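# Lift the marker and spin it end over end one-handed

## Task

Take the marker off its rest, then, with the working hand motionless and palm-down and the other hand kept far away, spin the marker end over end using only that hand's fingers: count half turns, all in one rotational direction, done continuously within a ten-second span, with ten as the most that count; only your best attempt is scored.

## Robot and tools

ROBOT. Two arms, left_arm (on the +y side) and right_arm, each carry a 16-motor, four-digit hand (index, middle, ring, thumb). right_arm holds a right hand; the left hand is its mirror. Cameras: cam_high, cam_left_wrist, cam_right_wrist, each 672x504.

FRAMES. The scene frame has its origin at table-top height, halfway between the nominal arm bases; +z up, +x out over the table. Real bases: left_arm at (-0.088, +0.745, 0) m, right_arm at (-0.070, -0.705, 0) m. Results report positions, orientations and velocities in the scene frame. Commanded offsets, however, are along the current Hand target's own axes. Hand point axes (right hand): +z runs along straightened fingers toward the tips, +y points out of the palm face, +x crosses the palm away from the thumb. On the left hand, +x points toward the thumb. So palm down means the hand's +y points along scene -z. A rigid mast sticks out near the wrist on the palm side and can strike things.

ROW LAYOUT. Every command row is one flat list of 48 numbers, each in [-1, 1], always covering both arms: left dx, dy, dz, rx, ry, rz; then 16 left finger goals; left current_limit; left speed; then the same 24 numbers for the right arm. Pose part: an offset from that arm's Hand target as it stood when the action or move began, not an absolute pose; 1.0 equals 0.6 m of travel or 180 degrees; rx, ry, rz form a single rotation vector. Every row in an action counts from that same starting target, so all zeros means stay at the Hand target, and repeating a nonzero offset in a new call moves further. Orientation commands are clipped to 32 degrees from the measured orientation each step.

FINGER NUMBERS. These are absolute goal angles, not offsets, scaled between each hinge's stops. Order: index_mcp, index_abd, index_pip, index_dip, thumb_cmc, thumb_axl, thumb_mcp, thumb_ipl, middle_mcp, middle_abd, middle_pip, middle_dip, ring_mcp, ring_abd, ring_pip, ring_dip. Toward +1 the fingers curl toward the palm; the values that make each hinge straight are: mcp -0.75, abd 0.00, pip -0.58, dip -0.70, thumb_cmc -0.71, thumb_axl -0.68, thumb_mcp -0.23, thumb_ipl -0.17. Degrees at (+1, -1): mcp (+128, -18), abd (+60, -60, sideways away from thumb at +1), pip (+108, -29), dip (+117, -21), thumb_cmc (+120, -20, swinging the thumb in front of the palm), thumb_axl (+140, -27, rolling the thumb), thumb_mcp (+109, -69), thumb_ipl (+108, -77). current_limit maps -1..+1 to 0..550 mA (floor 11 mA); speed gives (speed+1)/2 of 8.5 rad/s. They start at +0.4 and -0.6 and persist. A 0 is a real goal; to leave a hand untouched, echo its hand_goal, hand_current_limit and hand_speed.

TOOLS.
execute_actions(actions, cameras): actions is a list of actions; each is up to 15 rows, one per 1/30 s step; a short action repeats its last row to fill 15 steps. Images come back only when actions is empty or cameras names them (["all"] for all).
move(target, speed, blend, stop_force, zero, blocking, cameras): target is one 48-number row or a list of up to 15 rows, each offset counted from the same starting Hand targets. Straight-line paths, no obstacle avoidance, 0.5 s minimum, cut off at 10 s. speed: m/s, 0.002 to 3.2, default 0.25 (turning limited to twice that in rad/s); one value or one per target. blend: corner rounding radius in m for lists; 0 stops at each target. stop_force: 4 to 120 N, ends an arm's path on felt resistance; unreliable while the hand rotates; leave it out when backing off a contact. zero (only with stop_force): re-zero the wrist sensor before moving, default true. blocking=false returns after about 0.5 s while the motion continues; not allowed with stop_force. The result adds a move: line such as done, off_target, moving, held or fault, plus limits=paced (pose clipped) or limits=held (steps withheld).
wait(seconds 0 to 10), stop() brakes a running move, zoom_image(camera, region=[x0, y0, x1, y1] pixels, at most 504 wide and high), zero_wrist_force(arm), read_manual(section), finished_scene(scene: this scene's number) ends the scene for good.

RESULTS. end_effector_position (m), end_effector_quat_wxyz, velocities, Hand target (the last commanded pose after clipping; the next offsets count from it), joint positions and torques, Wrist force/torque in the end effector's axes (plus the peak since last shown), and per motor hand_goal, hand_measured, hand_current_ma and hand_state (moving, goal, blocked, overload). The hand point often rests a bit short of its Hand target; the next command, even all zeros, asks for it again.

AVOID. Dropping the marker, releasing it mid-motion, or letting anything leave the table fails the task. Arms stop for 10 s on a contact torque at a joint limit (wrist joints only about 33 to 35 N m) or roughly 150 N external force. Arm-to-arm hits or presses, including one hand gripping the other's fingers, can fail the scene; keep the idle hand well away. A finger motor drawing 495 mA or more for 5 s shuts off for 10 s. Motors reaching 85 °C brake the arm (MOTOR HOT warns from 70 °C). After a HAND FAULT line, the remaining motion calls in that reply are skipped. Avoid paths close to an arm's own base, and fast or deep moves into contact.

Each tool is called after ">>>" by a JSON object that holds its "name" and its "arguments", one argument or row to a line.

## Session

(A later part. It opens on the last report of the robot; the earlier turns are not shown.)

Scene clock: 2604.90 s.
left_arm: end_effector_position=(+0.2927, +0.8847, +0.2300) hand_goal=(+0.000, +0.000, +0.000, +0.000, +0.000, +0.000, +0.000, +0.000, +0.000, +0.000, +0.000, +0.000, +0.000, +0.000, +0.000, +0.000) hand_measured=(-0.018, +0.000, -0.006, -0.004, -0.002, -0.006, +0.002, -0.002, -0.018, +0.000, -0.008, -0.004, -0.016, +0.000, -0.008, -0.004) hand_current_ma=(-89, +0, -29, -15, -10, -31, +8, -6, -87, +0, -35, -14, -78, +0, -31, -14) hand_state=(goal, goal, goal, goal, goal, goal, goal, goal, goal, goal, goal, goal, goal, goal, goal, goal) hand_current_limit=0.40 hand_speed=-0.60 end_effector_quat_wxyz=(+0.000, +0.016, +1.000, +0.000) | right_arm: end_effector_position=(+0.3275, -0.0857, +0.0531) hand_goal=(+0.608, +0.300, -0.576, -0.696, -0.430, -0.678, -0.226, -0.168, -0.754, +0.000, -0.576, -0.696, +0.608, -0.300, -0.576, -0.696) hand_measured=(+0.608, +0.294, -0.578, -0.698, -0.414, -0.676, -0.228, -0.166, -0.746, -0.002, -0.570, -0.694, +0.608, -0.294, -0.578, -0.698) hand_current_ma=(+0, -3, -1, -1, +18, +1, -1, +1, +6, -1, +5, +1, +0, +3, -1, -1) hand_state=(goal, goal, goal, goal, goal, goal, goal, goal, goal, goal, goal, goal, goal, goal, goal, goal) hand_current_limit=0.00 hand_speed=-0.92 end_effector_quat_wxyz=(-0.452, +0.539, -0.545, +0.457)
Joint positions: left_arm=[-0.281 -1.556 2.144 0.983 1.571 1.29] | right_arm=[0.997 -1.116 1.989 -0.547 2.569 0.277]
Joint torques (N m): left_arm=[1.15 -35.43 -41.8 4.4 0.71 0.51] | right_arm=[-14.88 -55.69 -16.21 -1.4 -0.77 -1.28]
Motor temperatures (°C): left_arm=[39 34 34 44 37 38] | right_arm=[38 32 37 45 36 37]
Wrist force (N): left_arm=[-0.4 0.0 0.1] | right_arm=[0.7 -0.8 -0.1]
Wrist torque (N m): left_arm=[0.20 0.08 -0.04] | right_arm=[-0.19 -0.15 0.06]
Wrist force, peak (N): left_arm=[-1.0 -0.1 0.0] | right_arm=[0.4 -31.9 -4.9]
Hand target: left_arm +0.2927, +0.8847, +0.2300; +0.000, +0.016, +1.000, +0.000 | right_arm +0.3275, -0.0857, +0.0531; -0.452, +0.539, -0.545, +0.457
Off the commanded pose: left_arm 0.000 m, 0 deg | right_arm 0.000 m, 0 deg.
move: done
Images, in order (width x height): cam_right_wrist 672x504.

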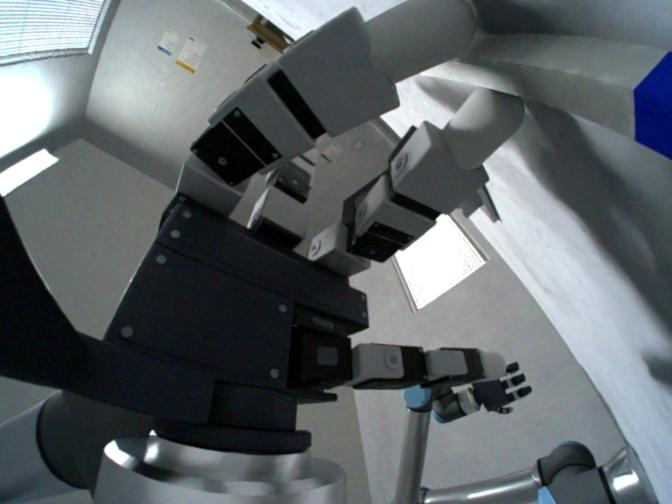

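>>> {"name": "move", "arguments": {
  "target": [
    [0,0,0,0,0,0,0,0,0,0,0,0,0,0,0,0,0,0,0,0,0,0,0.4,-0.6, 0,0.0071,0.0012,0,0,0, 0.608,0.3,-0.576,-0.696, -0.43,-0.678,-0.226,-0.168, -0.754,0,-0.576,-0.696, 0.608,-0.3,-0.576,-0.696, 0,-0.92],
    [0,0,0,0,0,0,0,0,0,0,0,0,0,0,0,0,0,0,0,0,0,0,0.4,-0.6, 0,0.0071,0.0012,0,0,0, 0.608,0.45,-0.576,-0.696, -0.43,-0.678,-0.226,-0.168, -0.754,0,-0.576,-0.696, 0.608,-0.45,-0.576,-0.696, 0,-0.94]
  ],
  "speed": 0.03,
  "cameras": ["cam_right_wrist"]
}}

Scene clock: 2615.00 s.
left_arm: end_effector_position=(+0.2927, +0.8847, +0.2300) hand_goal=(+0.000, +0.000, +0.000, +0.000, +0.000, +0.000, +0.000, +0.000, +0.000, +0.000, +0.000, +0.000, +0.000, +0.000, +0.000, +0.000) hand_measured=(-0.018, +0.000, -0.006, -0.004, -0.002, -0.006, +0.002, -0.002, -0.018, +0.000, -0.008, -0.004, -0.016, +0.000, -0.008, -0.004) hand_current_ma=(-89, +0, -29, -15, -10, -31, +8, -6, -87, +0, -35, -14, -78, +0, -31, -14) hand_state=(goal, goal, goal, goal, goal, goal, goal, goal, goal, goal, goal, goal, goal, goal, goal, goal) hand_current_limit=0.40 hand_speed=-0.60 end_effector_quat_wxyz=(+0.000, +0.016, +1.000, +0.000) | right_arm: end_effector_position=(+0.3274, -0.0857, +0.0488) hand_goal=(+0.608, +0.450, -0.576, -0.696, -0.430, -0.678, -0.226, -0.168, -0.754, +0.000, -0.576, -0.696, +0.608, -0.450, -0.576, -0.696) hand_measured=(+0.608, +0.338, -0.576, -0.698, -0.414, -0.676, -0.228, -0.166, -0.746, -0.002, -0.570, -0.694, +0.610, -0.300, -0.576, -0.698) hand_current_ma=(+0, -144, +0, +0, +18, +1, -1, +1, +6, -1, +5, +1, +1, +264, +0, -1) hand_state=(goal, moving, goal, goal, goal, goal, goal, goal, goal, goal, goal, goal, goal, moving, goal, goal) hand_current_limit=0.00 hand_speed=-0.94 end_effector_quat_wxyz=(-0.452, +0.539, -0.545, +0.457)
Joint positions: left_arm=[-0.281 -1.556 2.144 0.983 1.571 1.29] | right_arm=[0.997 -1.11 1.99 -0.554 2.569 0.277]
Joint torques (N m): left_arm=[1.31 -36.96 -42.56 4.17 1.1 0.36] | right_arm=[6.41 -50.24 -19.64 -0.87 1.91 2.13]
Wrist force (N): left_arm=[-0.1 0.1 0.2] | right_arm=[2.6 -4.8 -0.1]
Wrist torque (N m): left_arm=[0.21 0.03 -0.01] | right_arm=[-0.26 -0.22 -0.25]
Wrist force, peak (N): left_arm=[-0.4 0.8 0.7] | right_arm=[2.4 -12.4 1.2]
Hand target: left_arm +0.2927, +0.8847, +0.2300; +0.000, +0.016, +1.000, +0.000 | right_arm +0.3274, -0.0857, +0.0488; -0.452, +0.539, -0.545, +0.457
Off the commanded pose: left_arm 0.000 m, 0 deg | right_arm 0.000 m, 0 deg.
move: done
Images, in order (width x height): cam_right_wrist 672x504.

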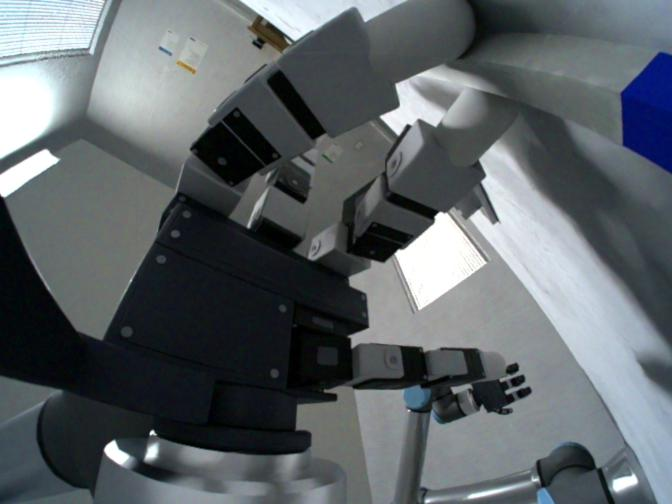

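>>> {"name": "move", "arguments": {
  "target": [0,0,0,0,0,0,0,0,0,0,0,0,0,0,0,0,0,0,0,0,0,0,0.4,-0.6, 0,-0.0493,-0.0087,0,0,0, 0.608,0.45,-0.576,-0.696, -0.43,-0.678,-0.226,-0.168, -0.754,0,-0.576,-0.696, 0.608,-0.45,-0.576,-0.696, 0,-0.94],
  "speed": 0.03,
  "cameras": ["cam_right_wrist","cam_high"]
}}

Scene clock: 2622.03 s.
left_arm: end_effector_position=(+0.2927, +0.8847, +0.2300) hand_goal=(+0.000, +0.000, +0.000, +0.000, +0.000, +0.000, +0.000, +0.000, +0.000, +0.000, +0.000, +0.000, +0.000, +0.000, +0.000, +0.000) hand_measured=(-0.018, +0.000, -0.006, -0.004, -0.002, -0.006, +0.002, -0.002, -0.018, +0.000, -0.008, -0.004, -0.016, +0.000, -0.008, -0.004) hand_current_ma=(-89, +0, -29, -15, -10, -31, +8, -6, -87, +0, -35, -14, -78, +0, -31, -14) hand_state=(goal, goal, goal, goal, goal, goal, goal, goal, goal, goal, goal, goal, goal, goal, goal, goal) hand_current_limit=0.40 hand_speed=-0.60 end_effector_quat_wxyz=(+0.000, +0.016, +1.000, +0.000) | right_arm: end_effector_position=(+0.3274, -0.0857, +0.0787) hand_goal=(+0.608, +0.450, -0.576, -0.696, -0.430, -0.678, -0.226, -0.168, -0.754, +0.000, -0.576, -0.696, +0.608, -0.450, -0.576, -0.696) hand_measured=(+0.608, +0.342, -0.576, -0.698, -0.414, -0.676, -0.228, -0.166, -0.746, -0.002, -0.570, -0.694, +0.608, -0.300, -0.576, -0.698) hand_current_ma=(+0, -247, +0, +0, +18, +1, +0, +1, +6, -1, +5, +1, +0, +275, +0, -1) hand_state=(goal, blocked, goal, goal, goal, goal, goal, goal, goal, goal, goal, goal, goal, blocked, goal, goal) hand_current_limit=0.00 hand_speed=-0.94 end_effector_quat_wxyz=(-0.452, +0.539, -0.545, +0.457)
Joint positions: left_arm=[-0.281 -1.556 2.144 0.983 1.571 1.29] | right_arm=[0.997 -1.15 1.979 -0.502 2.569 0.277]
Joint torques (N m): left_arm=[0.17 -36.8 -42.27 4.03 0.4 0.5] | right_arm=[10.33 -85.52 -41.83 1.63 2.57 1.12]
Wrist force (N): left_arm=[0.4 0.2 0.2] | right_arm=[0.8 -0.5 -0.3]
Wrist torque (N m): left_arm=[0.21 -0.03 0.01] | right_arm=[-0.14 -0.15 0.06]
Wrist force, peak (N): left_arm=[-0.1 0.5 0.8] | right_arm=[2.2 -6.2 0.2]
Hand target: left_arm +0.2927, +0.8847, +0.2300; +0.000, +0.016, +1.000, +0.000 | right_arm +0.3274, -0.0857, +0.0788; -0.452, +0.539, -0.545, +0.457
Off the commanded pose: left_arm 0.000 m, 0 deg | right_arm 0.000 m, 0 deg.
move: done
Images, in order (width x height): cam_high 672x504, cam_right_wrist 672x504.

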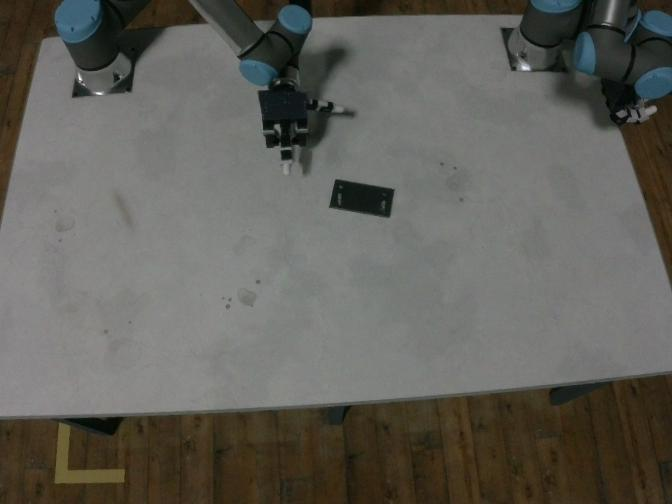

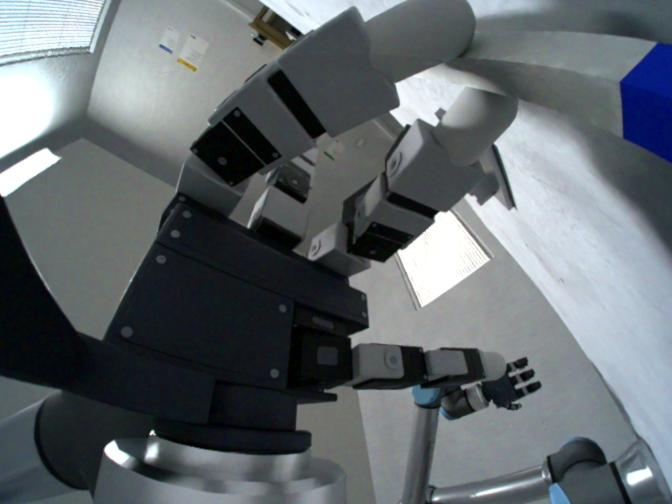

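>>> {"name": "move", "arguments": {
  "target": [
    [0,0,0,0,0,0,0,0,0,0,0,0,0,0,0,0,0,0,0,0,0,0,0.4,-0.6, 0,-0.1333,-0.0235,0,0,0, 0.608,0.45,-0.576,-0.696, -0.43,-0.678,-0.226,-0.168, -0.754,0,-0.576,-0.696, 0.608,-0.45,-0.576,-0.696, 0,-0.94],
    [0,0,0,0,0,0,0,0,0,0,0,0,0,0,0,0,0,0,0,0,0,0,0.4,-0.6, -0.389,-0.1713,0.1915,0.0478,-0.410,-0.0362, 0.608,0.45,-0.576,-0.696, -0.43,-0.678,-0.226,-0.168, -0.754,0,-0.576,-0.696, 0.608,-0.45,-0.576,-0.696, 0,-0.94]
  ],
  "speed": 0.2,
  "cameras": ["cam_right_wrist","cam_high"]
}}

>>> {"name": "zoom_image", "arguments": {
  "camera": "cam_high",
  "region": [280, 110, 440, 240]
}}

Scene clock: 2651.50 s.
left_arm: end_effector_position=(+0.2927, +0.8847, +0.2300) hand_goal=(+0.000, +0.000, +0.000, +0.000, +0.000, +0.000, +0.000, +0.000, +0.000, +0.000, +0.000, +0.000, +0.000, +0.000, +0.000, +0.000) hand_measured=(-0.018, +0.000, -0.006, -0.004, -0.002, -0.006, +0.002, -0.002, -0.018, +0.000, -0.008, -0.004, -0.016, +0.000, -0.008, -0.004) hand_current_ma=(-89, +0, -29, -15, -10, -31, +8, -6, -87, +0, -35, -14, -78, +0, -31, -14) hand_state=(goal, goal, goal, goal, goal, goal, goal, goal, goal, goal, goal, goal, goal, goal, goal, goal) hand_current_limit=0.40 hand_speed=-0.60 end_effector_quat_wxyz=(+0.000, +0.016, +1.000, +0.000) | right_arm: end_effector_position=(+0.4609, +0.1463, +0.1601) hand_goal=(+0.608, +0.450, -0.576, -0.696, -0.430, -0.678, -0.226, -0.168, -0.754, +0.000, -0.576, -0.696, +0.608, -0.450, -0.576, -0.696) hand_measured=(+0.608, +0.342, -0.576, -0.698, -0.414, -0.676, -0.226, -0.166, -0.746, -0.002, -0.570, -0.694, +0.606, -0.300, -0.576, -0.698) hand_current_ma=(+0, -247, +0, +0, +18, +1, +0, +1, +7, -1, +5, +1, +0, +275, +0, -1) hand_state=(goal, blocked, goal, goal, goal, goal, goal, goal, goal, goal, goal, goal, goal, blocked, goal, goal) hand_current_limit=0.00 hand_speed=-0.94 end_effector_quat_wxyz=(+0.700, -0.700, +0.102, -0.103)
Joint positions: left_arm=[-0.281 -1.556 2.144 0.983 1.571 1.29] | right_arm=[0.66 -1.052 1.707 -0.654 0.965 -0.001]
Joint torques (N m): left_arm=[0.19 -40.11 -43.04 4.31 0.49 0.13] | right_arm=[-12.64 -66.38 -49.66 0.42 -2.02 -3.06]
Wrist force (N): left_arm=[-0.2 0.1 0.3] | right_arm=[1.0 -0.5 0.1]
Wrist torque (N m): left_arm=[0.20 0.04 -0.02] | right_arm=[-0.25 -0.20 0.32]
Wrist force, peak (N): left_arm=[0.4 0.8 0.8] | right_arm=[2.1 0.1 -1.0]
Hand target: left_arm +0.2927, +0.8847, +0.2300; +0.000, +0.016, +1.000, +0.000 | right_arm +0.4609, +0.1463, +0.1601; +0.700, -0.700, +0.102, -0.103
Off the commanded pose: left_arm 0.000 m, 0 deg | right_arm 0.000 m, 0 deg.
move: done
Images, in order (width x height): cam_high 672x504, cam_right_wrist 672x504.

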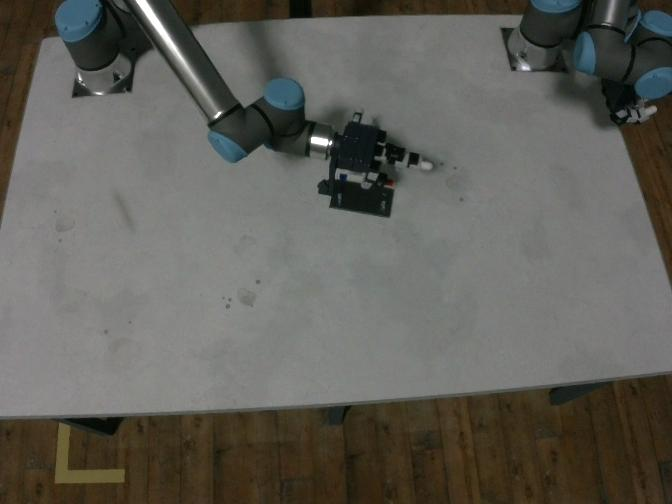

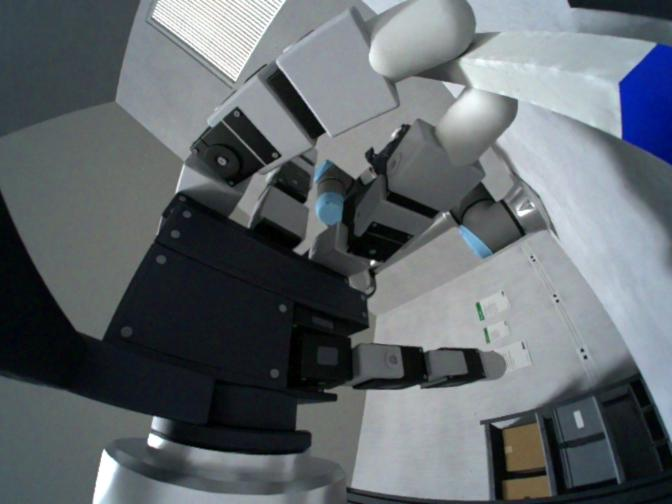

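Scaled by 3.150.

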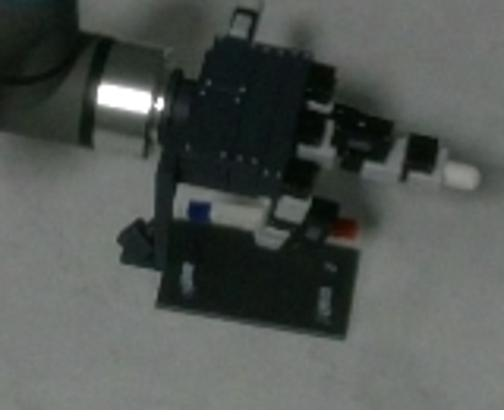

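>>> {"name": "move", "arguments": {
  "target": [0,0,0,0,0,0,0,0,0,0,0,0,0,0,0,0,0,0,0,0,0,0,0.4,-0.6, 0,0.0735,0,0,0,0, 0.608,0.45,-0.576,-0.696, -0.43,-0.678,-0.226,-0.168, -0.754,0,-0.576,-0.696, 0.608,-0.45,-0.576,-0.696, 0,-0.94],
  "speed": 0.1,
  "cameras": ["cam_right_wrist","cam_high"]
}}

>>> {"name": "zoom_image", "arguments": {
  "camera": "cam_right_wrist",
  "region": [372, 0, 672, 225]
}}

>>> {"name": "zoom_image", "arguments": {
  "camera": "cam_high",
  "region": [300, 130, 420, 230]
}}

Scene clock: 2712.17 s.
left_arm: end_effector_position=(+0.2927, +0.8847, +0.2300) hand_goal=(+0.000, +0.000, +0.000, +0.000, +0.000, +0.000, +0.000, +0.000, +0.000, +0.000, +0.000, +0.000, +0.000, +0.000, +0.000, +0.000) hand_measured=(-0.018, +0.000, -0.006, -0.004, -0.002, -0.006, +0.002, -0.002, -0.018, +0.000, -0.008, -0.004, -0.016, +0.000, -0.008, -0.004) hand_current_ma=(-89, +0, -29, -15, -10, -31, +8, -6, -87, +0, -35, -14, -78, +0, -31, -14) hand_state=(goal, goal, goal, goal, goal, goal, goal, goal, goal, goal, goal, goal, goal, goal, goal, goal) hand_current_limit=0.40 hand_speed=-0.60 end_effector_quat_wxyz=(+0.000, +0.016, +1.000, +0.000) | right_arm: end_effector_position=(+0.4610, +0.1463, +0.1161) hand_goal=(+0.608, +0.450, -0.576, -0.696, -0.430, -0.678, -0.226, -0.168, -0.754, +0.000, -0.576, -0.696, +0.608, -0.450, -0.576, -0.696) hand_measured=(+0.608, +0.342, -0.576, -0.698, -0.414, -0.676, -0.226, -0.166, -0.746, -0.002, -0.570, -0.694, +0.606, -0.300, -0.576, -0.698) hand_current_ma=(+0, -247, +0, +0, +18, +1, +0, +1, +7, -1, +5, +1, +0, +275, +0, -1) hand_state=(goal, blocked, goal, goal, goal, goal, goal, goal, goal, goal, goal, goal, goal, blocked, goal, goal) hand_current_limit=0.00 hand_speed=-0.94 end_effector_quat_wxyz=(+0.700, -0.700, +0.102, -0.103)
Joint positions: left_arm=[-0.281 -1.556 2.144 0.983 1.571 1.29] | right_arm=[0.66 -1.006 1.727 -0.721 0.964 -0.001]
Joint torques (N m): left_arm=[-1.77 -37.32 -43.08 4.38 0.79 0.25] | right_arm=[-3.84 -70.28 -24.42 -3.63 0.2 2.71]
Wrist force (N): left_arm=[0.2 0.7 0.1] | right_arm=[0.8 -0.3 0.0]
Wrist torque (N m): left_arm=[0.28 0.00 0.00] | right_arm=[-0.21 -0.17 0.31]
Wrist force, peak (N): left_arm=[-0.8 -0.6 0.1] | right_arm=[0.8 -1.7 0.2]
Hand target: left_arm +0.2927, +0.8847, +0.2300; +0.000, +0.016, +1.000, +0.000 | right_arm +0.4610, +0.1463, +0.1160; +0.700, -0.700, +0.102, -0.103
Off the commanded pose: left_arm 0.000 m, 0 deg | right_arm 0.000 m, 0 deg.
move: done
Images, in order (width x height): cam_high 672x504, cam_right_wrist 672x504.

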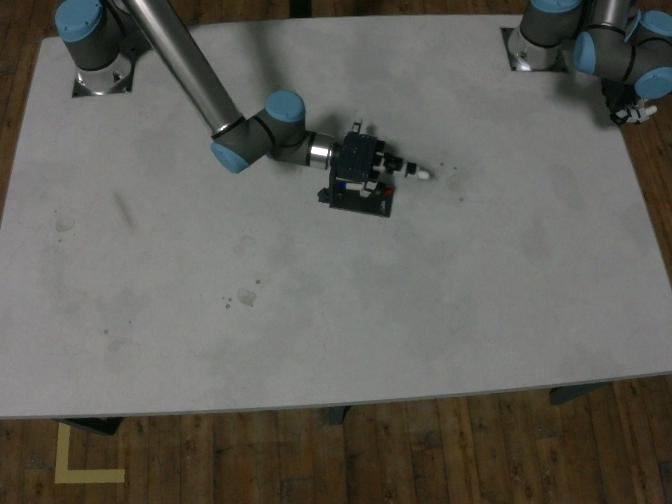

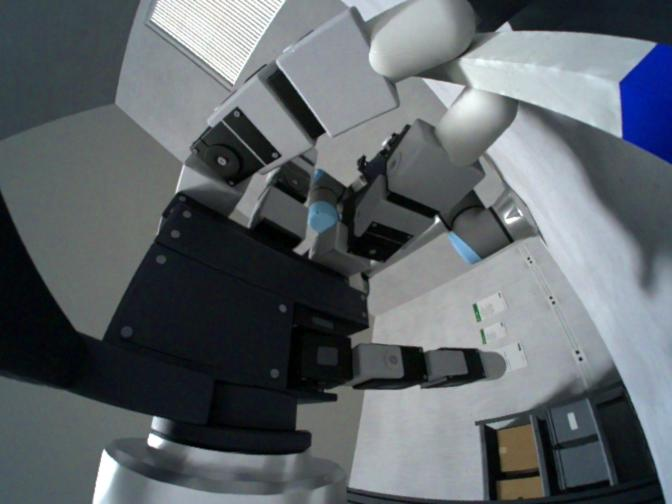

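Scaled by 1.680 from the camera's 672x504 image, which has a finer 960x720 frame.

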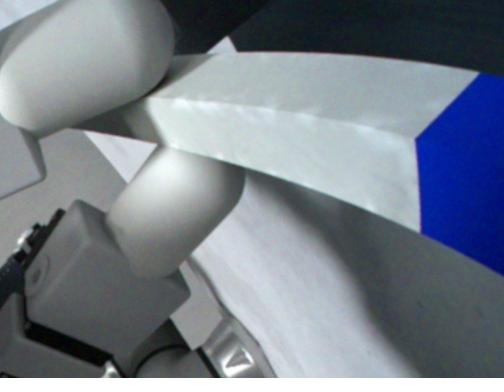

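Scaled by 4.200.

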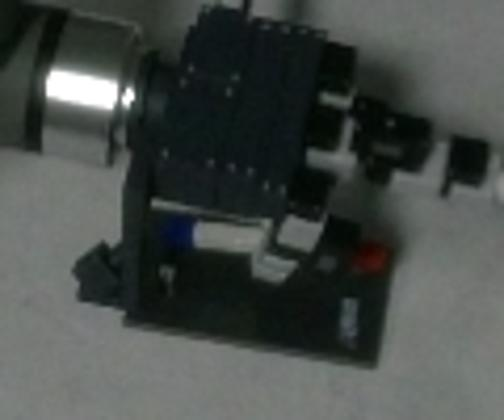

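>>> {"name": "move", "arguments": {
  "target": [
    [0,0,0,0,0,0,0,0,0,0,0,0,0,0,0,0,0,0,0,0,0,0,0.4,-0.6, 0,-0.1,0,0,0,0, 0.608,0.45,-0.576,-0.696, -0.43,-0.678,-0.226,-0.168, -0.754,0,-0.576,-0.696, 0.608,-0.45,-0.576,-0.696, 0,-0.94],
    [0,0,0,0,0,0,0,0,0,0,0,0,0,0,0,0,0,0,0,0,0,0,0.4,-0.6, 0.2113,-0.0733,-0.1078,0,0,-0.389, 0.608,0.45,-0.576,-0.696, -0.43,-0.678,-0.226,-0.168, -0.754,0,-0.576,-0.696, 0.608,-0.45,-0.576,-0.696, 0,-0.94]
  ],
  "speed": 0.15,
  "cameras": ["cam_right_wrist","cam_high"]
}}

>>> {"name": "zoom_image", "arguments": {
  "camera": "cam_high",
  "region": [300, 150, 420, 250]
}}

Scene clock: 2772.83 s.
left_arm: end_effector_position=(+0.2927, +0.8847, +0.2300) hand_goal=(+0.000, +0.000, +0.000, +0.000, +0.000, +0.000, +0.000, +0.000, +0.000, +0.000, +0.000, +0.000, +0.000, +0.000, +0.000, +0.000) hand_measured=(-0.018, +0.000, -0.006, -0.004, -0.002, -0.006, +0.002, -0.002, -0.018, +0.000, -0.008, -0.004, -0.016, +0.000, -0.008, -0.004) hand_current_ma=(-89, +0, -29, -15, -10, -31, +8, -6, -87, +0, -35, -14, -78, +0, -31, -14) hand_state=(goal, goal, goal, goal, goal, goal, goal, goal, goal, goal, goal, goal, goal, goal, goal, goal) hand_current_limit=0.40 hand_speed=-0.60 end_effector_quat_wxyz=(+0.000, +0.016, +1.000, +0.000) | right_arm: end_effector_position=(+0.5639, +0.0481, +0.1601) hand_goal=(+0.608, +0.450, -0.576, -0.696, -0.430, -0.678, -0.226, -0.168, -0.754, +0.000, -0.576, -0.696, +0.608, -0.450, -0.576, -0.696) hand_measured=(+0.608, +0.342, -0.576, -0.698, -0.426, -0.676, -0.226, -0.166, -0.746, -0.002, -0.572, -0.694, +0.606, -0.300, -0.576, -0.698) hand_current_ma=(+0, -247, +0, +0, +2, +1, +0, +1, +7, -1, +2, +1, +0, +275, +0, -1) hand_state=(goal, blocked, goal, goal, goal, goal, goal, goal, goal, goal, goal, goal, goal, blocked, goal, goal) hand_current_limit=0.00 hand_speed=-0.94 end_effector_quat_wxyz=(-0.514, +0.632, +0.318, +0.485)
Joint positions: left_arm=[-0.281 -1.556 2.144 0.983 1.571 1.29] | right_arm=[0.572 -1.075 1.825 -0.749 0.876 -1.223]
Joint torques (N m): left_arm=[-1.08 -39.28 -42.67 4.71 0.69 0.46] | right_arm=[-13.83 -61.47 -22.91 -4 -1.65 -3.56]
Wrist force (N): left_arm=[-0.5 0.2 0.2] | right_arm=[0.2 0.6 -0.3]
Wrist torque (N m): left_arm=[0.21 0.09 -0.05] | right_arm=[-0.07 0.02 0.82]
Wrist force, peak (N): left_arm=[-0.5 -0.4 0.8] | right_arm=[0.9 -2.0 -0.2]
Hand target: left_arm +0.2927, +0.8847, +0.2300; +0.000, +0.016, +1.000, +0.000 | right_arm +0.5639, +0.0481, +0.1601; -0.514, +0.632, +0.318, +0.485
Off the commanded pose: left_arm 0.000 m, 0 deg | right_arm 0.000 m, 0 deg.
move: done
Images, in order (width x height): cam_high 672x504, cam_right_wrist 672x504.

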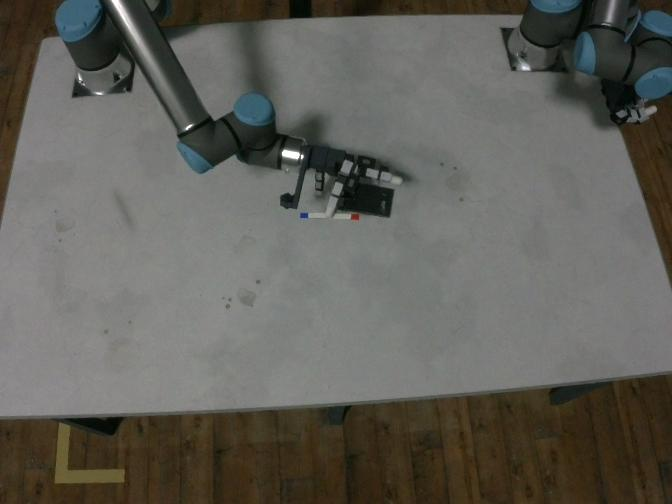

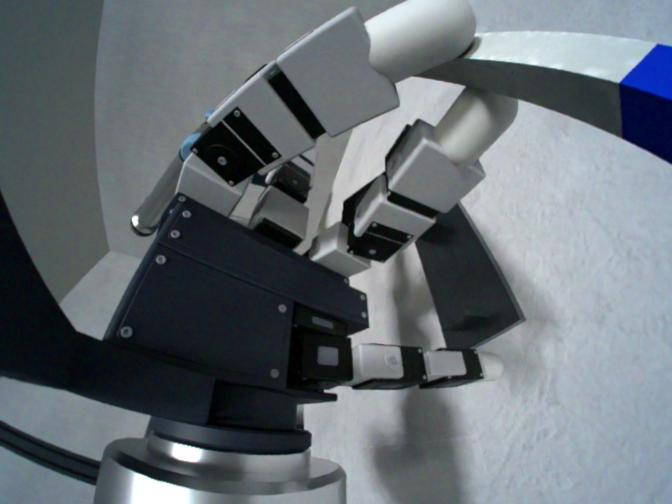

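Scaled by 4.200.

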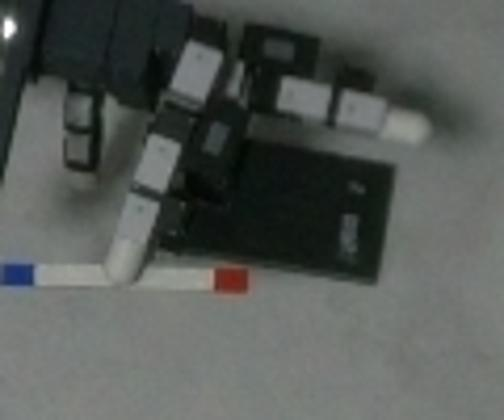

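>>> {"name": "zoom_image", "arguments": {
  "camera": "cam_right_wrist",
  "region": [380, 170, 560, 370]
}}

Scaled by 2.520 from the camera's 672x504 image, which has a finer 960x720 frame.

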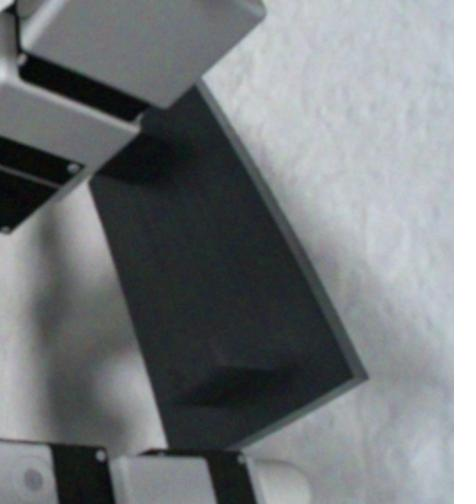

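>>> {"name": "move", "arguments": {
  "target": [
    [0,0,0,0,0,0,0,0,0,0,0,0,0,0,0,0,0,0,0,0,0,0,0.4,-0.6, -0.0723,-0.1988,0.1077,0,0,0.389, 0.608,0.45,-0.576,-0.696, -0.43,-0.678,-0.226,-0.168, -0.754,0,-0.576,-0.696, 0.608,-0.45,-0.576,-0.696, 0,-0.94],
    [0,0,0,0,0,0,0,0,0,0,0,0,0,0,0,0,0,0,0,0,0,0,0.4,-0.6, -0.1508,-0.1703,0.1077,0,0,0.389, 0.608,0.45,-0.576,-0.696, -0.43,-0.678,-0.226,-0.168, -0.754,0,-0.576,-0.696, 0.608,-0.45,-0.576,-0.696, 0,-0.94]
  ],
  "speed": 0.15
}}

>>> {"name": "move", "arguments": {
  "target": [0,0,0,0,0,0,0,0,0,0,0,0,0,0,0,0,0,0,0,0,0,0,0.4,-0.6, 0,0.0405,0,0,0,0, 0.608,0.45,-0.576,-0.696, -0.43,-0.678,-0.226,-0.168, -0.754,0,-0.576,-0.696, 0.608,-0.45,-0.576,-0.696, 0,-0.94],
  "speed": 0.015,
  "stop_force": 4,
  "cameras": ["cam_right_wrist","cam_high"]
}}

>>> {"name": "zoom_image", "arguments": {
  "camera": "cam_high",
  "region": [300, 130, 420, 230]
}}

Scene clock: 2818.00 s.
left_arm: end_effector_position=(+0.2927, +0.8847, +0.2300) hand_goal=(+0.000, +0.000, +0.000, +0.000, +0.000, +0.000, +0.000, +0.000, +0.000, +0.000, +0.000, +0.000, +0.000, +0.000, +0.000, +0.000) hand_measured=(-0.018, +0.000, -0.006, -0.004, -0.002, -0.006, +0.002, -0.002, -0.018, +0.000, -0.008, -0.004, -0.016, +0.000, -0.008, -0.004) hand_current_ma=(-89, +0, -29, -15, -10, -31, +8, -6, -87, +0, -35, -14, -78, +0, -31, -14) hand_state=(goal, goal, goal, goal, goal, goal, goal, goal, goal, goal, goal, goal, goal, goal, goal, goal) hand_current_limit=0.40 hand_speed=-0.60 end_effector_quat_wxyz=(+0.000, +0.016, +1.000, +0.000) | right_arm: end_effector_position=(+0.4608, +0.1463, +0.1100) hand_goal=(+0.608, +0.450, -0.576, -0.696, -0.430, -0.678, -0.226, -0.168, -0.754, +0.000, -0.576, -0.696, +0.608, -0.450, -0.576, -0.696) hand_measured=(+0.608, +0.342, -0.576, -0.698, -0.424, -0.676, -0.226, -0.166, -0.746, -0.002, -0.572, -0.694, +0.606, -0.300, -0.576, -0.698) hand_current_ma=(+0, -247, +0, +0, +4, +1, +0, +1, +7, -1, +2, +1, +0, +275, +0, -1) hand_state=(goal, blocked, goal, goal, goal, goal, goal, goal, goal, goal, goal, goal, goal, blocked, goal, goal) hand_current_limit=0.00 hand_speed=-0.94 end_effector_quat_wxyz=(+0.700, -0.700, +0.102, -0.103)
Joint positions: left_arm=[-0.281 -1.556 2.144 0.983 1.571 1.29] | right_arm=[0.66 -1 1.73 -0.73 0.965 -0.001]
Joint torques (N m): left_arm=[1.24 -40.96 -42.87 4.14 0.34 0.34] | right_arm=[-2.93 -68.07 -23.16 -3.92 -1.02 3.85]
Wrist force (N): left_arm=[-0.1 -0.2 0.4] | right_arm=[0.8 -0.8 -0.2]
Wrist torque (N m): left_arm=[0.14 0.05 -0.02] | right_arm=[-0.25 -0.16 0.09]
Wrist force, peak (N): left_arm=[-0.3 -0.5 0.9] | right_arm=[0.8 -1.7 -0.4]
Hand target: left_arm +0.2927, +0.8847, +0.2300; +0.000, +0.016, +1.000, +0.000 | right_arm +0.4608, +0.1463, +0.1099; +0.700, -0.700, +0.102, -0.103
Off the commanded pose: left_arm 0.000 m, 0 deg | right_arm 0.000 m, 0 deg.
move: done

Scene clock: 2820.40 s.
left_arm: end_effector_position=(+0.2927, +0.8847, +0.2300) hand_goal=(+0.000, +0.000, +0.000, +0.000, +0.000, +0.000, +0.000, +0.000, +0.000, +0.000, +0.000, +0.000, +0.000, +0.000, +0.000, +0.000) hand_measured=(-0.018, +0.000, -0.006, -0.004, -0.002, -0.006, +0.002, -0.002, -0.018, +0.000, -0.008, -0.004, -0.016, +0.000, -0.008, -0.004) hand_current_ma=(-89, +0, -29, -15, -10, -31, +8, -6, -87, +0, -35, -14, -78, +0, -31, -14) hand_state=(goal, goal, goal, goal, goal, goal, goal, goal, goal, goal, goal, goal, goal, goal, goal, goal) hand_current_limit=0.40 hand_speed=-0.60 end_effector_quat_wxyz=(+0.000, +0.016, +1.000, +0.000) | right_arm: end_effector_position=(+0.4608, +0.1463, +0.0943) hand_goal=(+0.608, +0.450, -0.576, -0.696, -0.430, -0.678, -0.226, -0.168, -0.754, +0.000, -0.576, -0.696, +0.608, -0.450, -0.576, -0.696) hand_measured=(+0.608, +0.344, -0.576, -0.698, -0.424, -0.676, -0.226, -0.166, -0.746, -0.002, -0.572, -0.694, +0.608, -0.300, -0.576, -0.698) hand_current_ma=(+0, -243, +0, +0, +4, +1, +0, +1, +7, -1, +2, +1, +0, +275, +0, -1) hand_state=(goal, blocked, goal, goal, goal, goal, goal, goal, goal, goal, goal, goal, goal, blocked, goal, goal) hand_current_limit=0.00 hand_speed=-0.94 end_effector_quat_wxyz=(+0.700, -0.700, +0.102, -0.103)
Joint positions: left_arm=[-0.281 -1.556 2.144 0.983 1.571 1.29] | right_arm=[0.66 -0.982 1.736 -0.753 0.965 -0.001]
Joint torques (N m): left_arm=[0.71 -38.1 -42.97 4.79 0.48 0.43] | right_arm=[-10.59 -102.87 -47.16 0.13 -0.82 3.23]
Wrist force (N): left_arm=[-0.1 0.3 0.4] | right_arm=[0.9 -1.1 0.0]
Wrist torque (N m): left_arm=[0.21 0.04 -0.01] | right_arm=[-0.31 -0.17 0.10]
Wrist force, peak (N): left_arm=[-0.9 0.3 0.5] | right_arm=[0.6 -4.7 0.0]
Hand target: left_arm +0.2927, +0.8847, +0.2300; +0.000, +0.016, +1.000, +0.000 | right_arm +0.4608, +0.1463, +0.0943; +0.700, -0.700, +0.102, -0.103 (not the last commanded pose)
Off the commanded pose: left_arm 0.000 m, 0 deg | right_arm 0.009 m, 0 deg.
move: contact (right_arm)
Images, in order (width x height): cam_high 672x504, cam_right_wrist 672x504.

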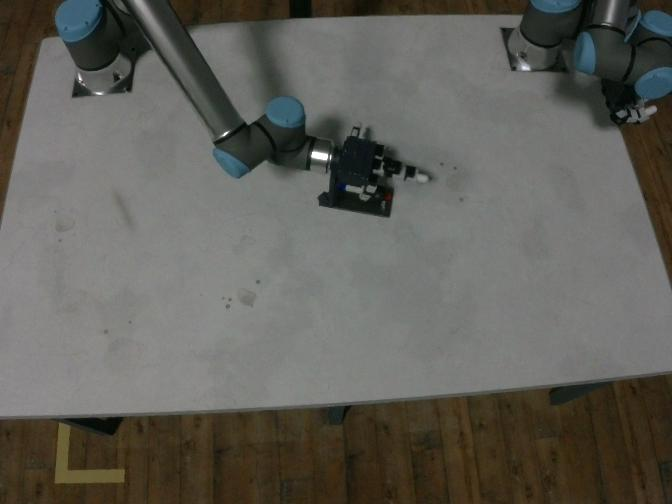

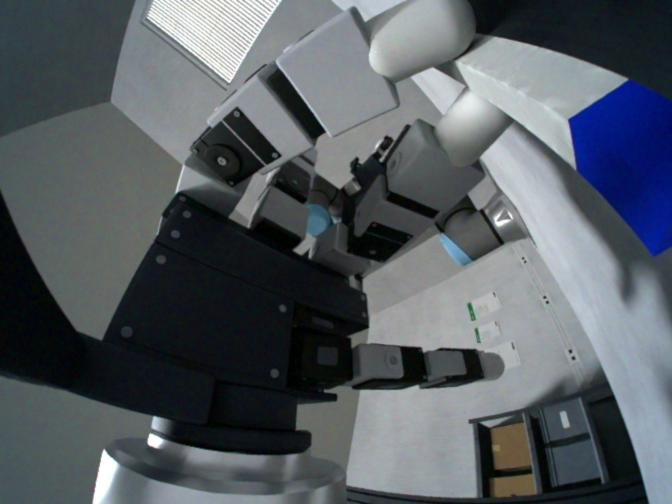

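Scaled by 4.200.

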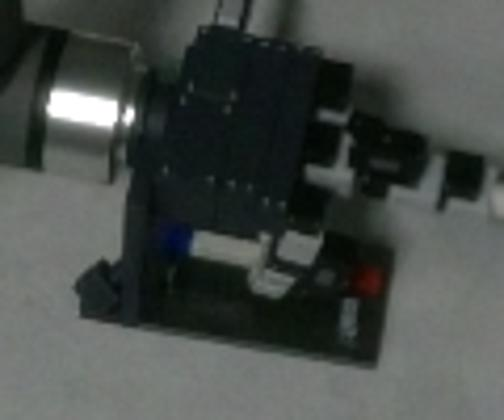

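>>> {"name": "zoom_image", "arguments": {
  "camera": "cam_right_wrist",
  "region": [422, 0, 672, 200]
}}

>>> {"name": "zoom_image", "arguments": {
  "camera": "cam_high",
  "region": [325, 170, 405, 230]
}}

Scaled by 2.016 from the camera's 672x504 image, which has a finer 960x720 frame.

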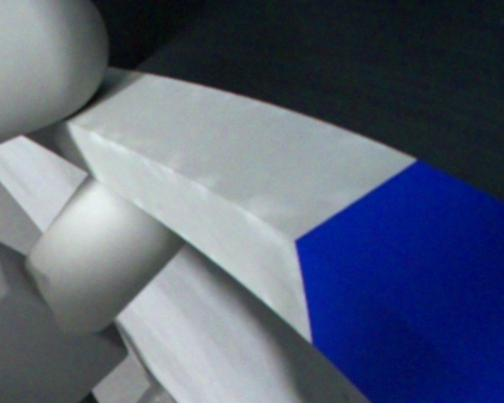

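Scaled by 6.300.

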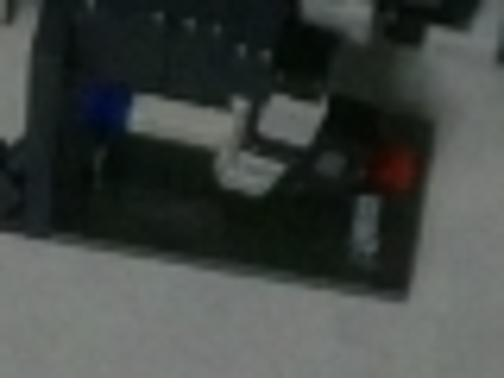

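>>> {"name": "move", "arguments": {
  "target": [
    [0,0,0,0,0,0,0,0,0,0,0,0,0,0,0,0,0,0,0,0,0,0,0.4,-0.6, 0,-0.02,0,0,0,0, 0.608,0.45,-0.576,-0.696, -0.43,-0.678,-0.226,-0.168, -0.754,0,-0.576,-0.696, 0.608,-0.45,-0.576,-0.696, 0,-0.94],
    [0,0,0,0,0,0,0,0,0,0,0,0,0,0,0,0,0,0,0,0,0,0,0.4,-0.6, 0.0175,-0.02,0,0,0.0078,0, 0.608,0.45,-0.576,-0.696, -0.43,-0.678,-0.226,-0.168, -0.754,0,-0.576,-0.696, 0.608,-0.45,-0.576,-0.696, 0,-0.94]
  ],
  "speed": 0.05
}}

>>> {"name": "move", "arguments": {
  "target": [0,0,0,0,0,0,0,0,0,0,0,0,0,0,0,0,0,0,0,0,0,0,0.4,-0.6, 0,0.045,0,0,0,0, 0.608,0.45,-0.576,-0.696, -0.43,-0.678,-0.226,-0.168, -0.754,0,-0.576,-0.696, 0.608,-0.45,-0.576,-0.696, 0,-0.94],
  "speed": 0.015,
  "stop_force": 4,
  "cameras": ["cam_right_wrist","cam_high"]
}}

>>> {"name": "zoom_image", "arguments": {
  "camera": "cam_high",
  "region": [325, 170, 405, 230]
}}

Scene clock: 2854.30 s.
left_arm: end_effector_position=(+0.2927, +0.8847, +0.2300) hand_goal=(+0.000, +0.000, +0.000, +0.000, +0.000, +0.000, +0.000, +0.000, +0.000, +0.000, +0.000, +0.000, +0.000, +0.000, +0.000, +0.000) hand_measured=(-0.018, +0.000, -0.006, -0.004, -0.002, -0.006, +0.002, -0.002, -0.018, +0.000, -0.008, -0.004, -0.016, +0.000, -0.008, -0.004) hand_current_ma=(-89, +0, -29, -15, -10, -31, +8, -6, -87, +0, -35, -14, -78, +0, -31, -14) hand_state=(goal, goal, goal, goal, goal, goal, goal, goal, goal, goal, goal, goal, goal, goal, goal, goal) hand_current_limit=0.40 hand_speed=-0.60 end_effector_quat_wxyz=(+0.000, +0.016, +1.000, +0.000) | right_arm: end_effector_position=(+0.4708, +0.1433, +0.1063) hand_goal=(+0.608, +0.450, -0.576, -0.696, -0.430, -0.678, -0.226, -0.168, -0.754, +0.000, -0.576, -0.696, +0.608, -0.450, -0.576, -0.696) hand_measured=(+0.608, +0.344, -0.576, -0.698, -0.424, -0.676, -0.226, -0.166, -0.746, -0.002, -0.572, -0.694, +0.608, -0.300, -0.576, -0.698) hand_current_ma=(+0, -243, +0, +0, +4, +1, +0, +1, +7, -1, +2, +1, +0, +275, +0, -1) hand_state=(goal, blocked, goal, goal, goal, goal, goal, goal, goal, goal, goal, goal, goal, blocked, goal, goal) hand_current_limit=0.00 hand_speed=-0.94 end_effector_quat_wxyz=(+0.698, -0.698, +0.110, -0.111)
Joint positions: left_arm=[-0.281 -1.556 2.144 0.983 1.571 1.29] | right_arm=[0.655 -0.994 1.729 -0.734 0.984 -0.001]
Joint torques (N m): left_arm=[-0.44 -37.18 -43.45 4.67 0.38 -0.15] | right_arm=[-14.41 -71.05 -47.97 0.52 2.11 3.62]
Wrist force (N): left_arm=[-0.1 0.0 0.1] | right_arm=[1.0 -0.5 -0.2]
Wrist torque (N m): left_arm=[0.19 0.03 -0.01] | right_arm=[-0.22 -0.19 0.12]
Wrist force, peak (N): left_arm=[0.2 0.3 1.1] | right_arm=[1.7 -1.0 0.2]
Hand target: left_arm +0.2927, +0.8847, +0.2300; +0.000, +0.016, +1.000, +0.000 | right_arm +0.4709, +0.1433, +0.1063; +0.698, -0.698, +0.110, -0.111
Off the commanded pose: left_arm 0.000 m, 0 deg | right_arm 0.000 m, 0 deg.
move: done

Scene clock: 2856.43 s.
left_arm: end_effector_position=(+0.2927, +0.8847, +0.2300) hand_goal=(+0.000, +0.000, +0.000, +0.000, +0.000, +0.000, +0.000, +0.000, +0.000, +0.000, +0.000, +0.000, +0.000, +0.000, +0.000, +0.000) hand_measured=(-0.018, +0.000, -0.006, -0.004, -0.002, -0.006, +0.002, -0.002, -0.018, +0.000, -0.008, -0.004, -0.016, +0.000, -0.008, -0.004) hand_current_ma=(-89, +0, -29, -15, -10, -31, +8, -6, -87, +0, -35, -14, -78, +0, -31, -14) hand_state=(goal, goal, goal, goal, goal, goal, goal, goal, goal, goal, goal, goal, goal, goal, goal, goal) hand_current_limit=0.40 hand_speed=-0.60 end_effector_quat_wxyz=(+0.000, +0.016, +1.000, +0.000) | right_arm: end_effector_position=(+0.4709, +0.1433, +0.0955) hand_goal=(+0.608, +0.450, -0.576, -0.696, -0.430, -0.678, -0.226, -0.168, -0.754, +0.000, -0.576, -0.696, +0.608, -0.450, -0.576, -0.696) hand_measured=(+0.610, +0.344, -0.576, -0.698, -0.424, -0.676, -0.226, -0.166, -0.746, -0.002, -0.572, -0.694, +0.608, -0.300, -0.576, -0.698) hand_current_ma=(+0, -243, +0, +0, +4, +1, +0, +1, +7, -1, +2, +1, +0, +275, +0, +0) hand_state=(goal, blocked, goal, goal, goal, goal, goal, goal, goal, goal, goal, goal, goal, blocked, goal, goal) hand_current_limit=0.00 hand_speed=-0.94 end_effector_quat_wxyz=(+0.698, -0.698, +0.110, -0.111)
Joint positions: left_arm=[-0.281 -1.556 2.144 0.983 1.571 1.29] | right_arm=[0.655 -0.982 1.733 -0.75 0.984 -0.001]
Joint torques (N m): left_arm=[0.17 -39.26 -43.53 4.84 0.41 0.12] | right_arm=[-11.49 -103.55 -47.46 0 2.2 2.45]
Wrist force (N): left_arm=[0.2 0.5 0.3] | right_arm=[0.8 -0.7 0.0]
Wrist torque (N m): left_arm=[0.25 0.00 0.01] | right_arm=[-0.26 -0.16 0.10]
Wrist force, peak (N): left_arm=[-0.4 0.1 0.8] | right_arm=[0.0 -4.7 -0.2]
Hand target: left_arm +0.2927, +0.8847, +0.2300; +0.000, +0.016, +1.000, +0.000 | right_arm +0.4709, +0.1433, +0.0955; +0.698, -0.698, +0.110, -0.111 (not the last commanded pose)
Off the commanded pose: left_arm 0.000 m, 0 deg | right_arm 0.016 m, 0 deg.
move: contact (right_arm)
Images, in order (width x height): cam_high 672x504, cam_right_wrist 672x504.

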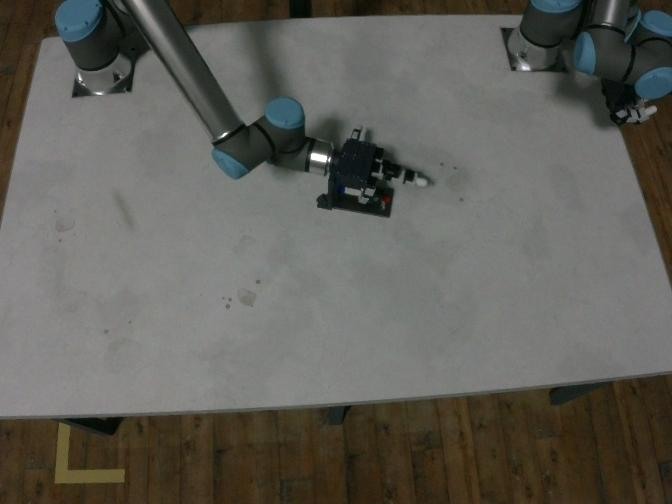

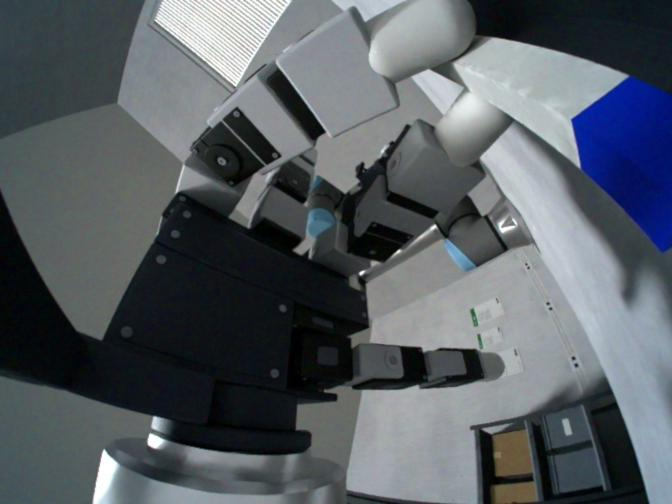

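Scaled by 6.300.

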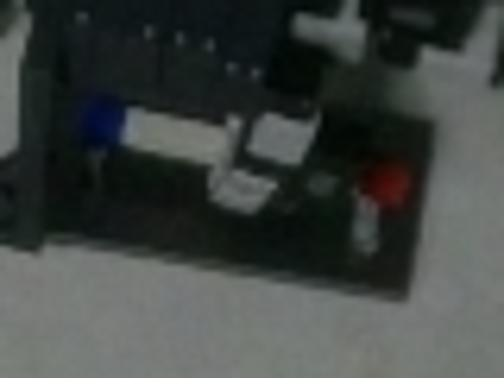

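>>> {"name": "move", "arguments": {
  "target": [0,0,0,0,0,0,0,0,0,0,0,0,0,0,0,0,0,0,0,0,0,0,0.4,-0.6, 0,0.004,0,0,0,0, 0.608,0.45,-0.576,-0.696, -0.43,-0.678,-0.226,-0.168, -0.754,0,-0.576,-0.696, 0.608,-0.45,-0.576,-0.696, 0,-0.94],
  "speed": 0.01,
  "cameras": ["cam_right_wrist"]
}}

Scene clock: 2875.17 s.
left_arm: end_effector_position=(+0.2927, +0.8847, +0.2300) hand_goal=(+0.000, +0.000, +0.000, +0.000, +0.000, +0.000, +0.000, +0.000, +0.000, +0.000, +0.000, +0.000, +0.000, +0.000, +0.000, +0.000) hand_measured=(-0.018, +0.000, -0.006, -0.004, -0.002, -0.006, +0.002, -0.002, -0.018, +0.000, -0.008, -0.004, -0.016, +0.000, -0.008, -0.004) hand_current_ma=(-89, +0, -29, -15, -10, -31, +8, -6, -87, +0, -35, -14, -78, +0, -31, -14) hand_state=(goal, goal, goal, goal, goal, goal, goal, goal, goal, goal, goal, goal, goal, goal, goal, goal) hand_current_limit=0.40 hand_speed=-0.60 end_effector_quat_wxyz=(+0.000, +0.016, +1.000, +0.000) | right_arm: end_effector_position=(+0.4709, +0.1433, +0.0932) hand_goal=(+0.608, +0.450, -0.576, -0.696, -0.430, -0.678, -0.226, -0.168, -0.754, +0.000, -0.576, -0.696, +0.608, -0.450, -0.576, -0.696) hand_measured=(+0.610, +0.344, -0.576, -0.696, -0.424, -0.676, -0.226, -0.166, -0.746, -0.002, -0.572, -0.694, +0.608, -0.300, -0.576, -0.698) hand_current_ma=(+1, -243, +0, +0, +4, +1, +0, +1, +7, -1, +2, +1, +0, +275, +0, +0) hand_state=(goal, blocked, goal, goal, goal, goal, goal, goal, goal, goal, goal, goal, goal, blocked, goal, goal) hand_current_limit=0.00 hand_speed=-0.94 end_effector_quat_wxyz=(+0.698, -0.698, +0.110, -0.111)
Joint positions: left_arm=[-0.281 -1.556 2.144 0.983 1.571 1.29] | right_arm=[0.655 -0.979 1.733 -0.754 0.984 -0.001]
Joint torques (N m): left_arm=[0.43 -40.59 -44.62 4.68 0.77 0.39] | right_arm=[-5.96 -64.27 -20.22 -2.88 2.54 2]
Wrist force (N): left_arm=[0.0 0.3 0.2] | right_arm=[0.7 -4.7 0.4]
Wrist torque (N m): left_arm=[0.23 0.02 -0.01] | right_arm=[-0.38 -0.15 -0.02]
Wrist force, peak (N): left_arm=[-0.6 0.6 0.6] | right_arm=[0.9 -5.0 0.4]
Hand target: left_arm +0.2927, +0.8847, +0.2300; +0.000, +0.016, +1.000, +0.000 | right_arm +0.4709, +0.1433, +0.0931; +0.698, -0.698, +0.110, -0.111
Off the commanded pose: left_arm 0.000 m, 0 deg | right_arm 0.000 m, 0 deg.
move: done
Images, in order (width x height): cam_right_wrist 672x504.

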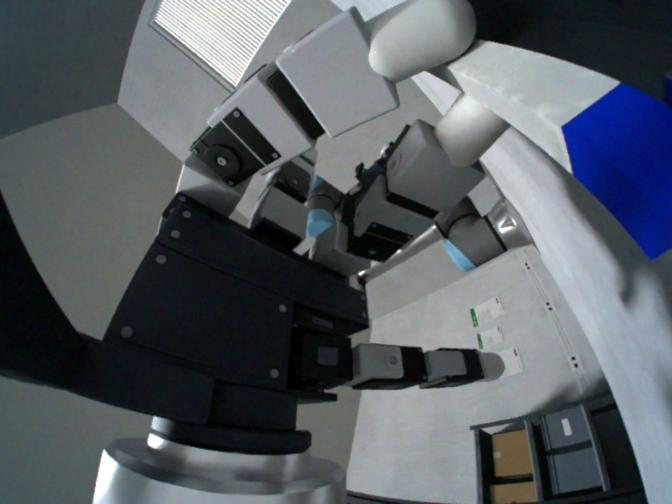

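>>> {"name": "execute_actions", "arguments": {
  "actions": []
}}

Scene clock: 2928.93 s.
left_arm: end_effector_position=(+0.2927, +0.8847, +0.2300) hand_goal=(+0.000, +0.000, +0.000, +0.000, +0.000, +0.000, +0.000, +0.000, +0.000, +0.000, +0.000, +0.000, +0.000, +0.000, +0.000, +0.000) hand_measured=(-0.018, +0.000, -0.006, -0.004, -0.002, -0.006, +0.002, -0.002, -0.018, +0.000, -0.008, -0.004, -0.016, +0.000, -0.008, -0.004) hand_current_ma=(-89, +0, -29, -15, -10, -31, +8, -6, -87, +0, -35, -14, -78, +0, -31, -14) hand_state=(goal, goal, goal, goal, goal, goal, goal, goal, goal, goal, goal, goal, goal, goal, goal, goal) hand_current_limit=0.40 hand_speed=-0.60 end_effector_quat_wxyz=(+0.000, +0.016, +1.000, +0.000) | right_arm: end_effector_position=(+0.4709, +0.1433, +0.0931) hand_goal=(+0.608, +0.450, -0.576, -0.696, -0.430, -0.678, -0.226, -0.168, -0.754, +0.000, -0.576, -0.696, +0.608, -0.450, -0.576, -0.696) hand_measured=(+0.610, +0.344, -0.576, -0.696, -0.424, -0.676, -0.226, -0.166, -0.746, -0.002, -0.572, -0.694, +0.608, -0.300, -0.576, -0.698) hand_current_ma=(+1, -243, +0, +0, +4, +1, +0, +1, +7, -1, +2, +1, +0, +275, +0, +0) hand_state=(goal, blocked, goal, goal, goal, goal, goal, goal, goal, goal, goal, goal, goal, blocked, goal, goal) hand_current_limit=0.00 hand_speed=-0.94 end_effector_quat_wxyz=(+0.698, -0.698, +0.110, -0.111)
Joint positions: left_arm=[-0.281 -1.556 2.144 0.983 1.571 1.29] | right_arm=[0.655 -0.979 1.733 -0.754 0.984 -0.001]
Joint velocities: within noise
Joint torques (N m): left_arm=[-0.91 -40.31 -44.77 4.81 0.67 0.26] | right_arm=[-7.29 -63.14 -19.48 -2.23 0.82 2.16]
Motor temperatures (°C): left_arm=[39 33 33 43 37 38] | right_arm=[38 32 36 45 36 36]
Wrist force (N): left_arm=[-0.5 0.1 0.0] | right_arm=[0.8 -5.2 0.4]
Wrist torque (N m): left_arm=[0.21 0.08 -0.04] | right_arm=[-0.34 -0.17 -0.04]
Wrist force, peak (N): left_arm=[-0.6 0.6 0.6] | right_arm=[0.7 -6.2 0.6]
Hand target: left_arm +0.2927, +0.8847, +0.2300; +0.000, +0.016, +1.000, +0.000 | right_arm +0.4709, +0.1433, +0.0931; +0.698, -0.698, +0.110, -0.111
Off the commanded pose: left_arm 0.000 m, 0 deg | right_arm 0.000 m, 0 deg.

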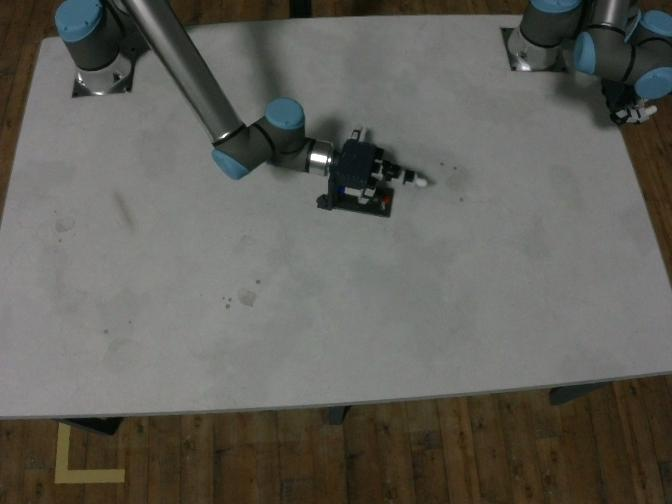

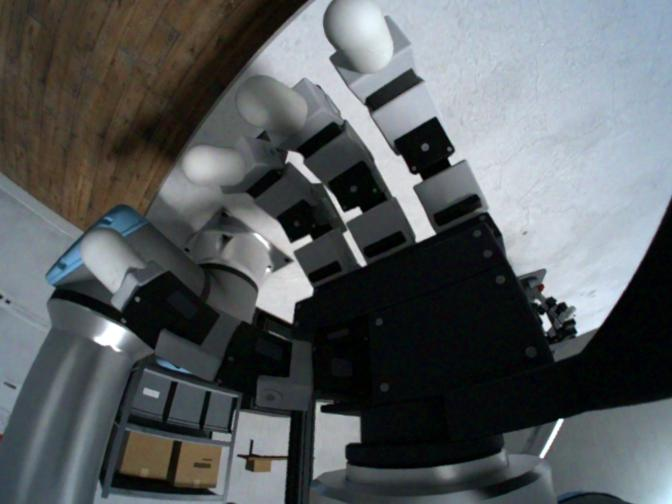

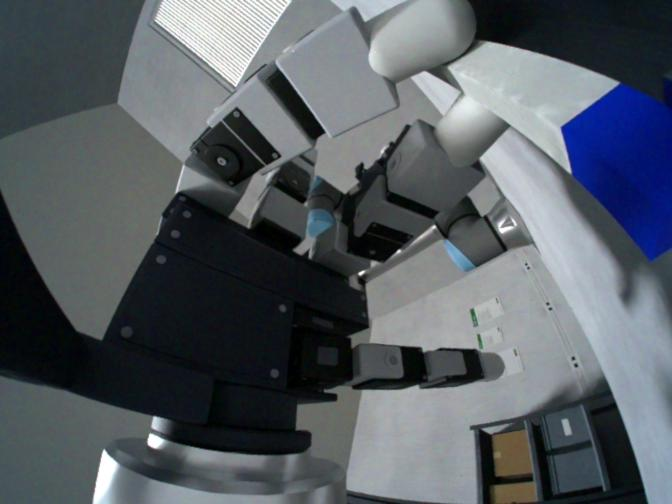

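>>> {"name": "zoom_image", "arguments": {
  "camera": "cam_high",
  "region": [300, 110, 440, 230]
}}

>>> {"name": "zoom_image", "arguments": {
  "camera": "cam_right_wrist",
  "region": [320, 0, 672, 280]
}}

Scaled by 3.600.

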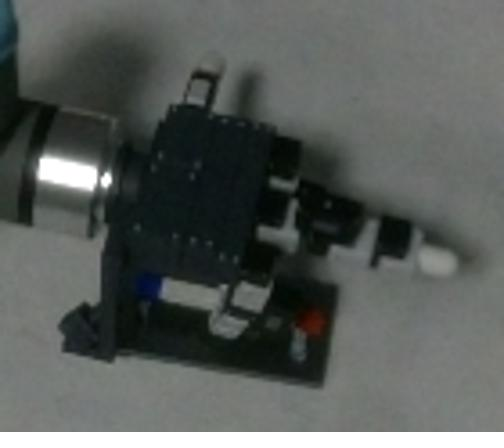

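Scaled by 1.432 from the camera's 672x504 image, which has a finer 960x720 frame.

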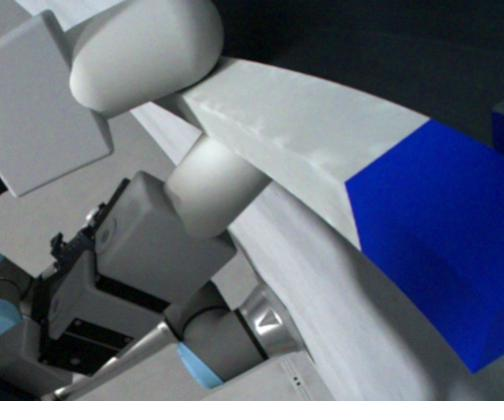

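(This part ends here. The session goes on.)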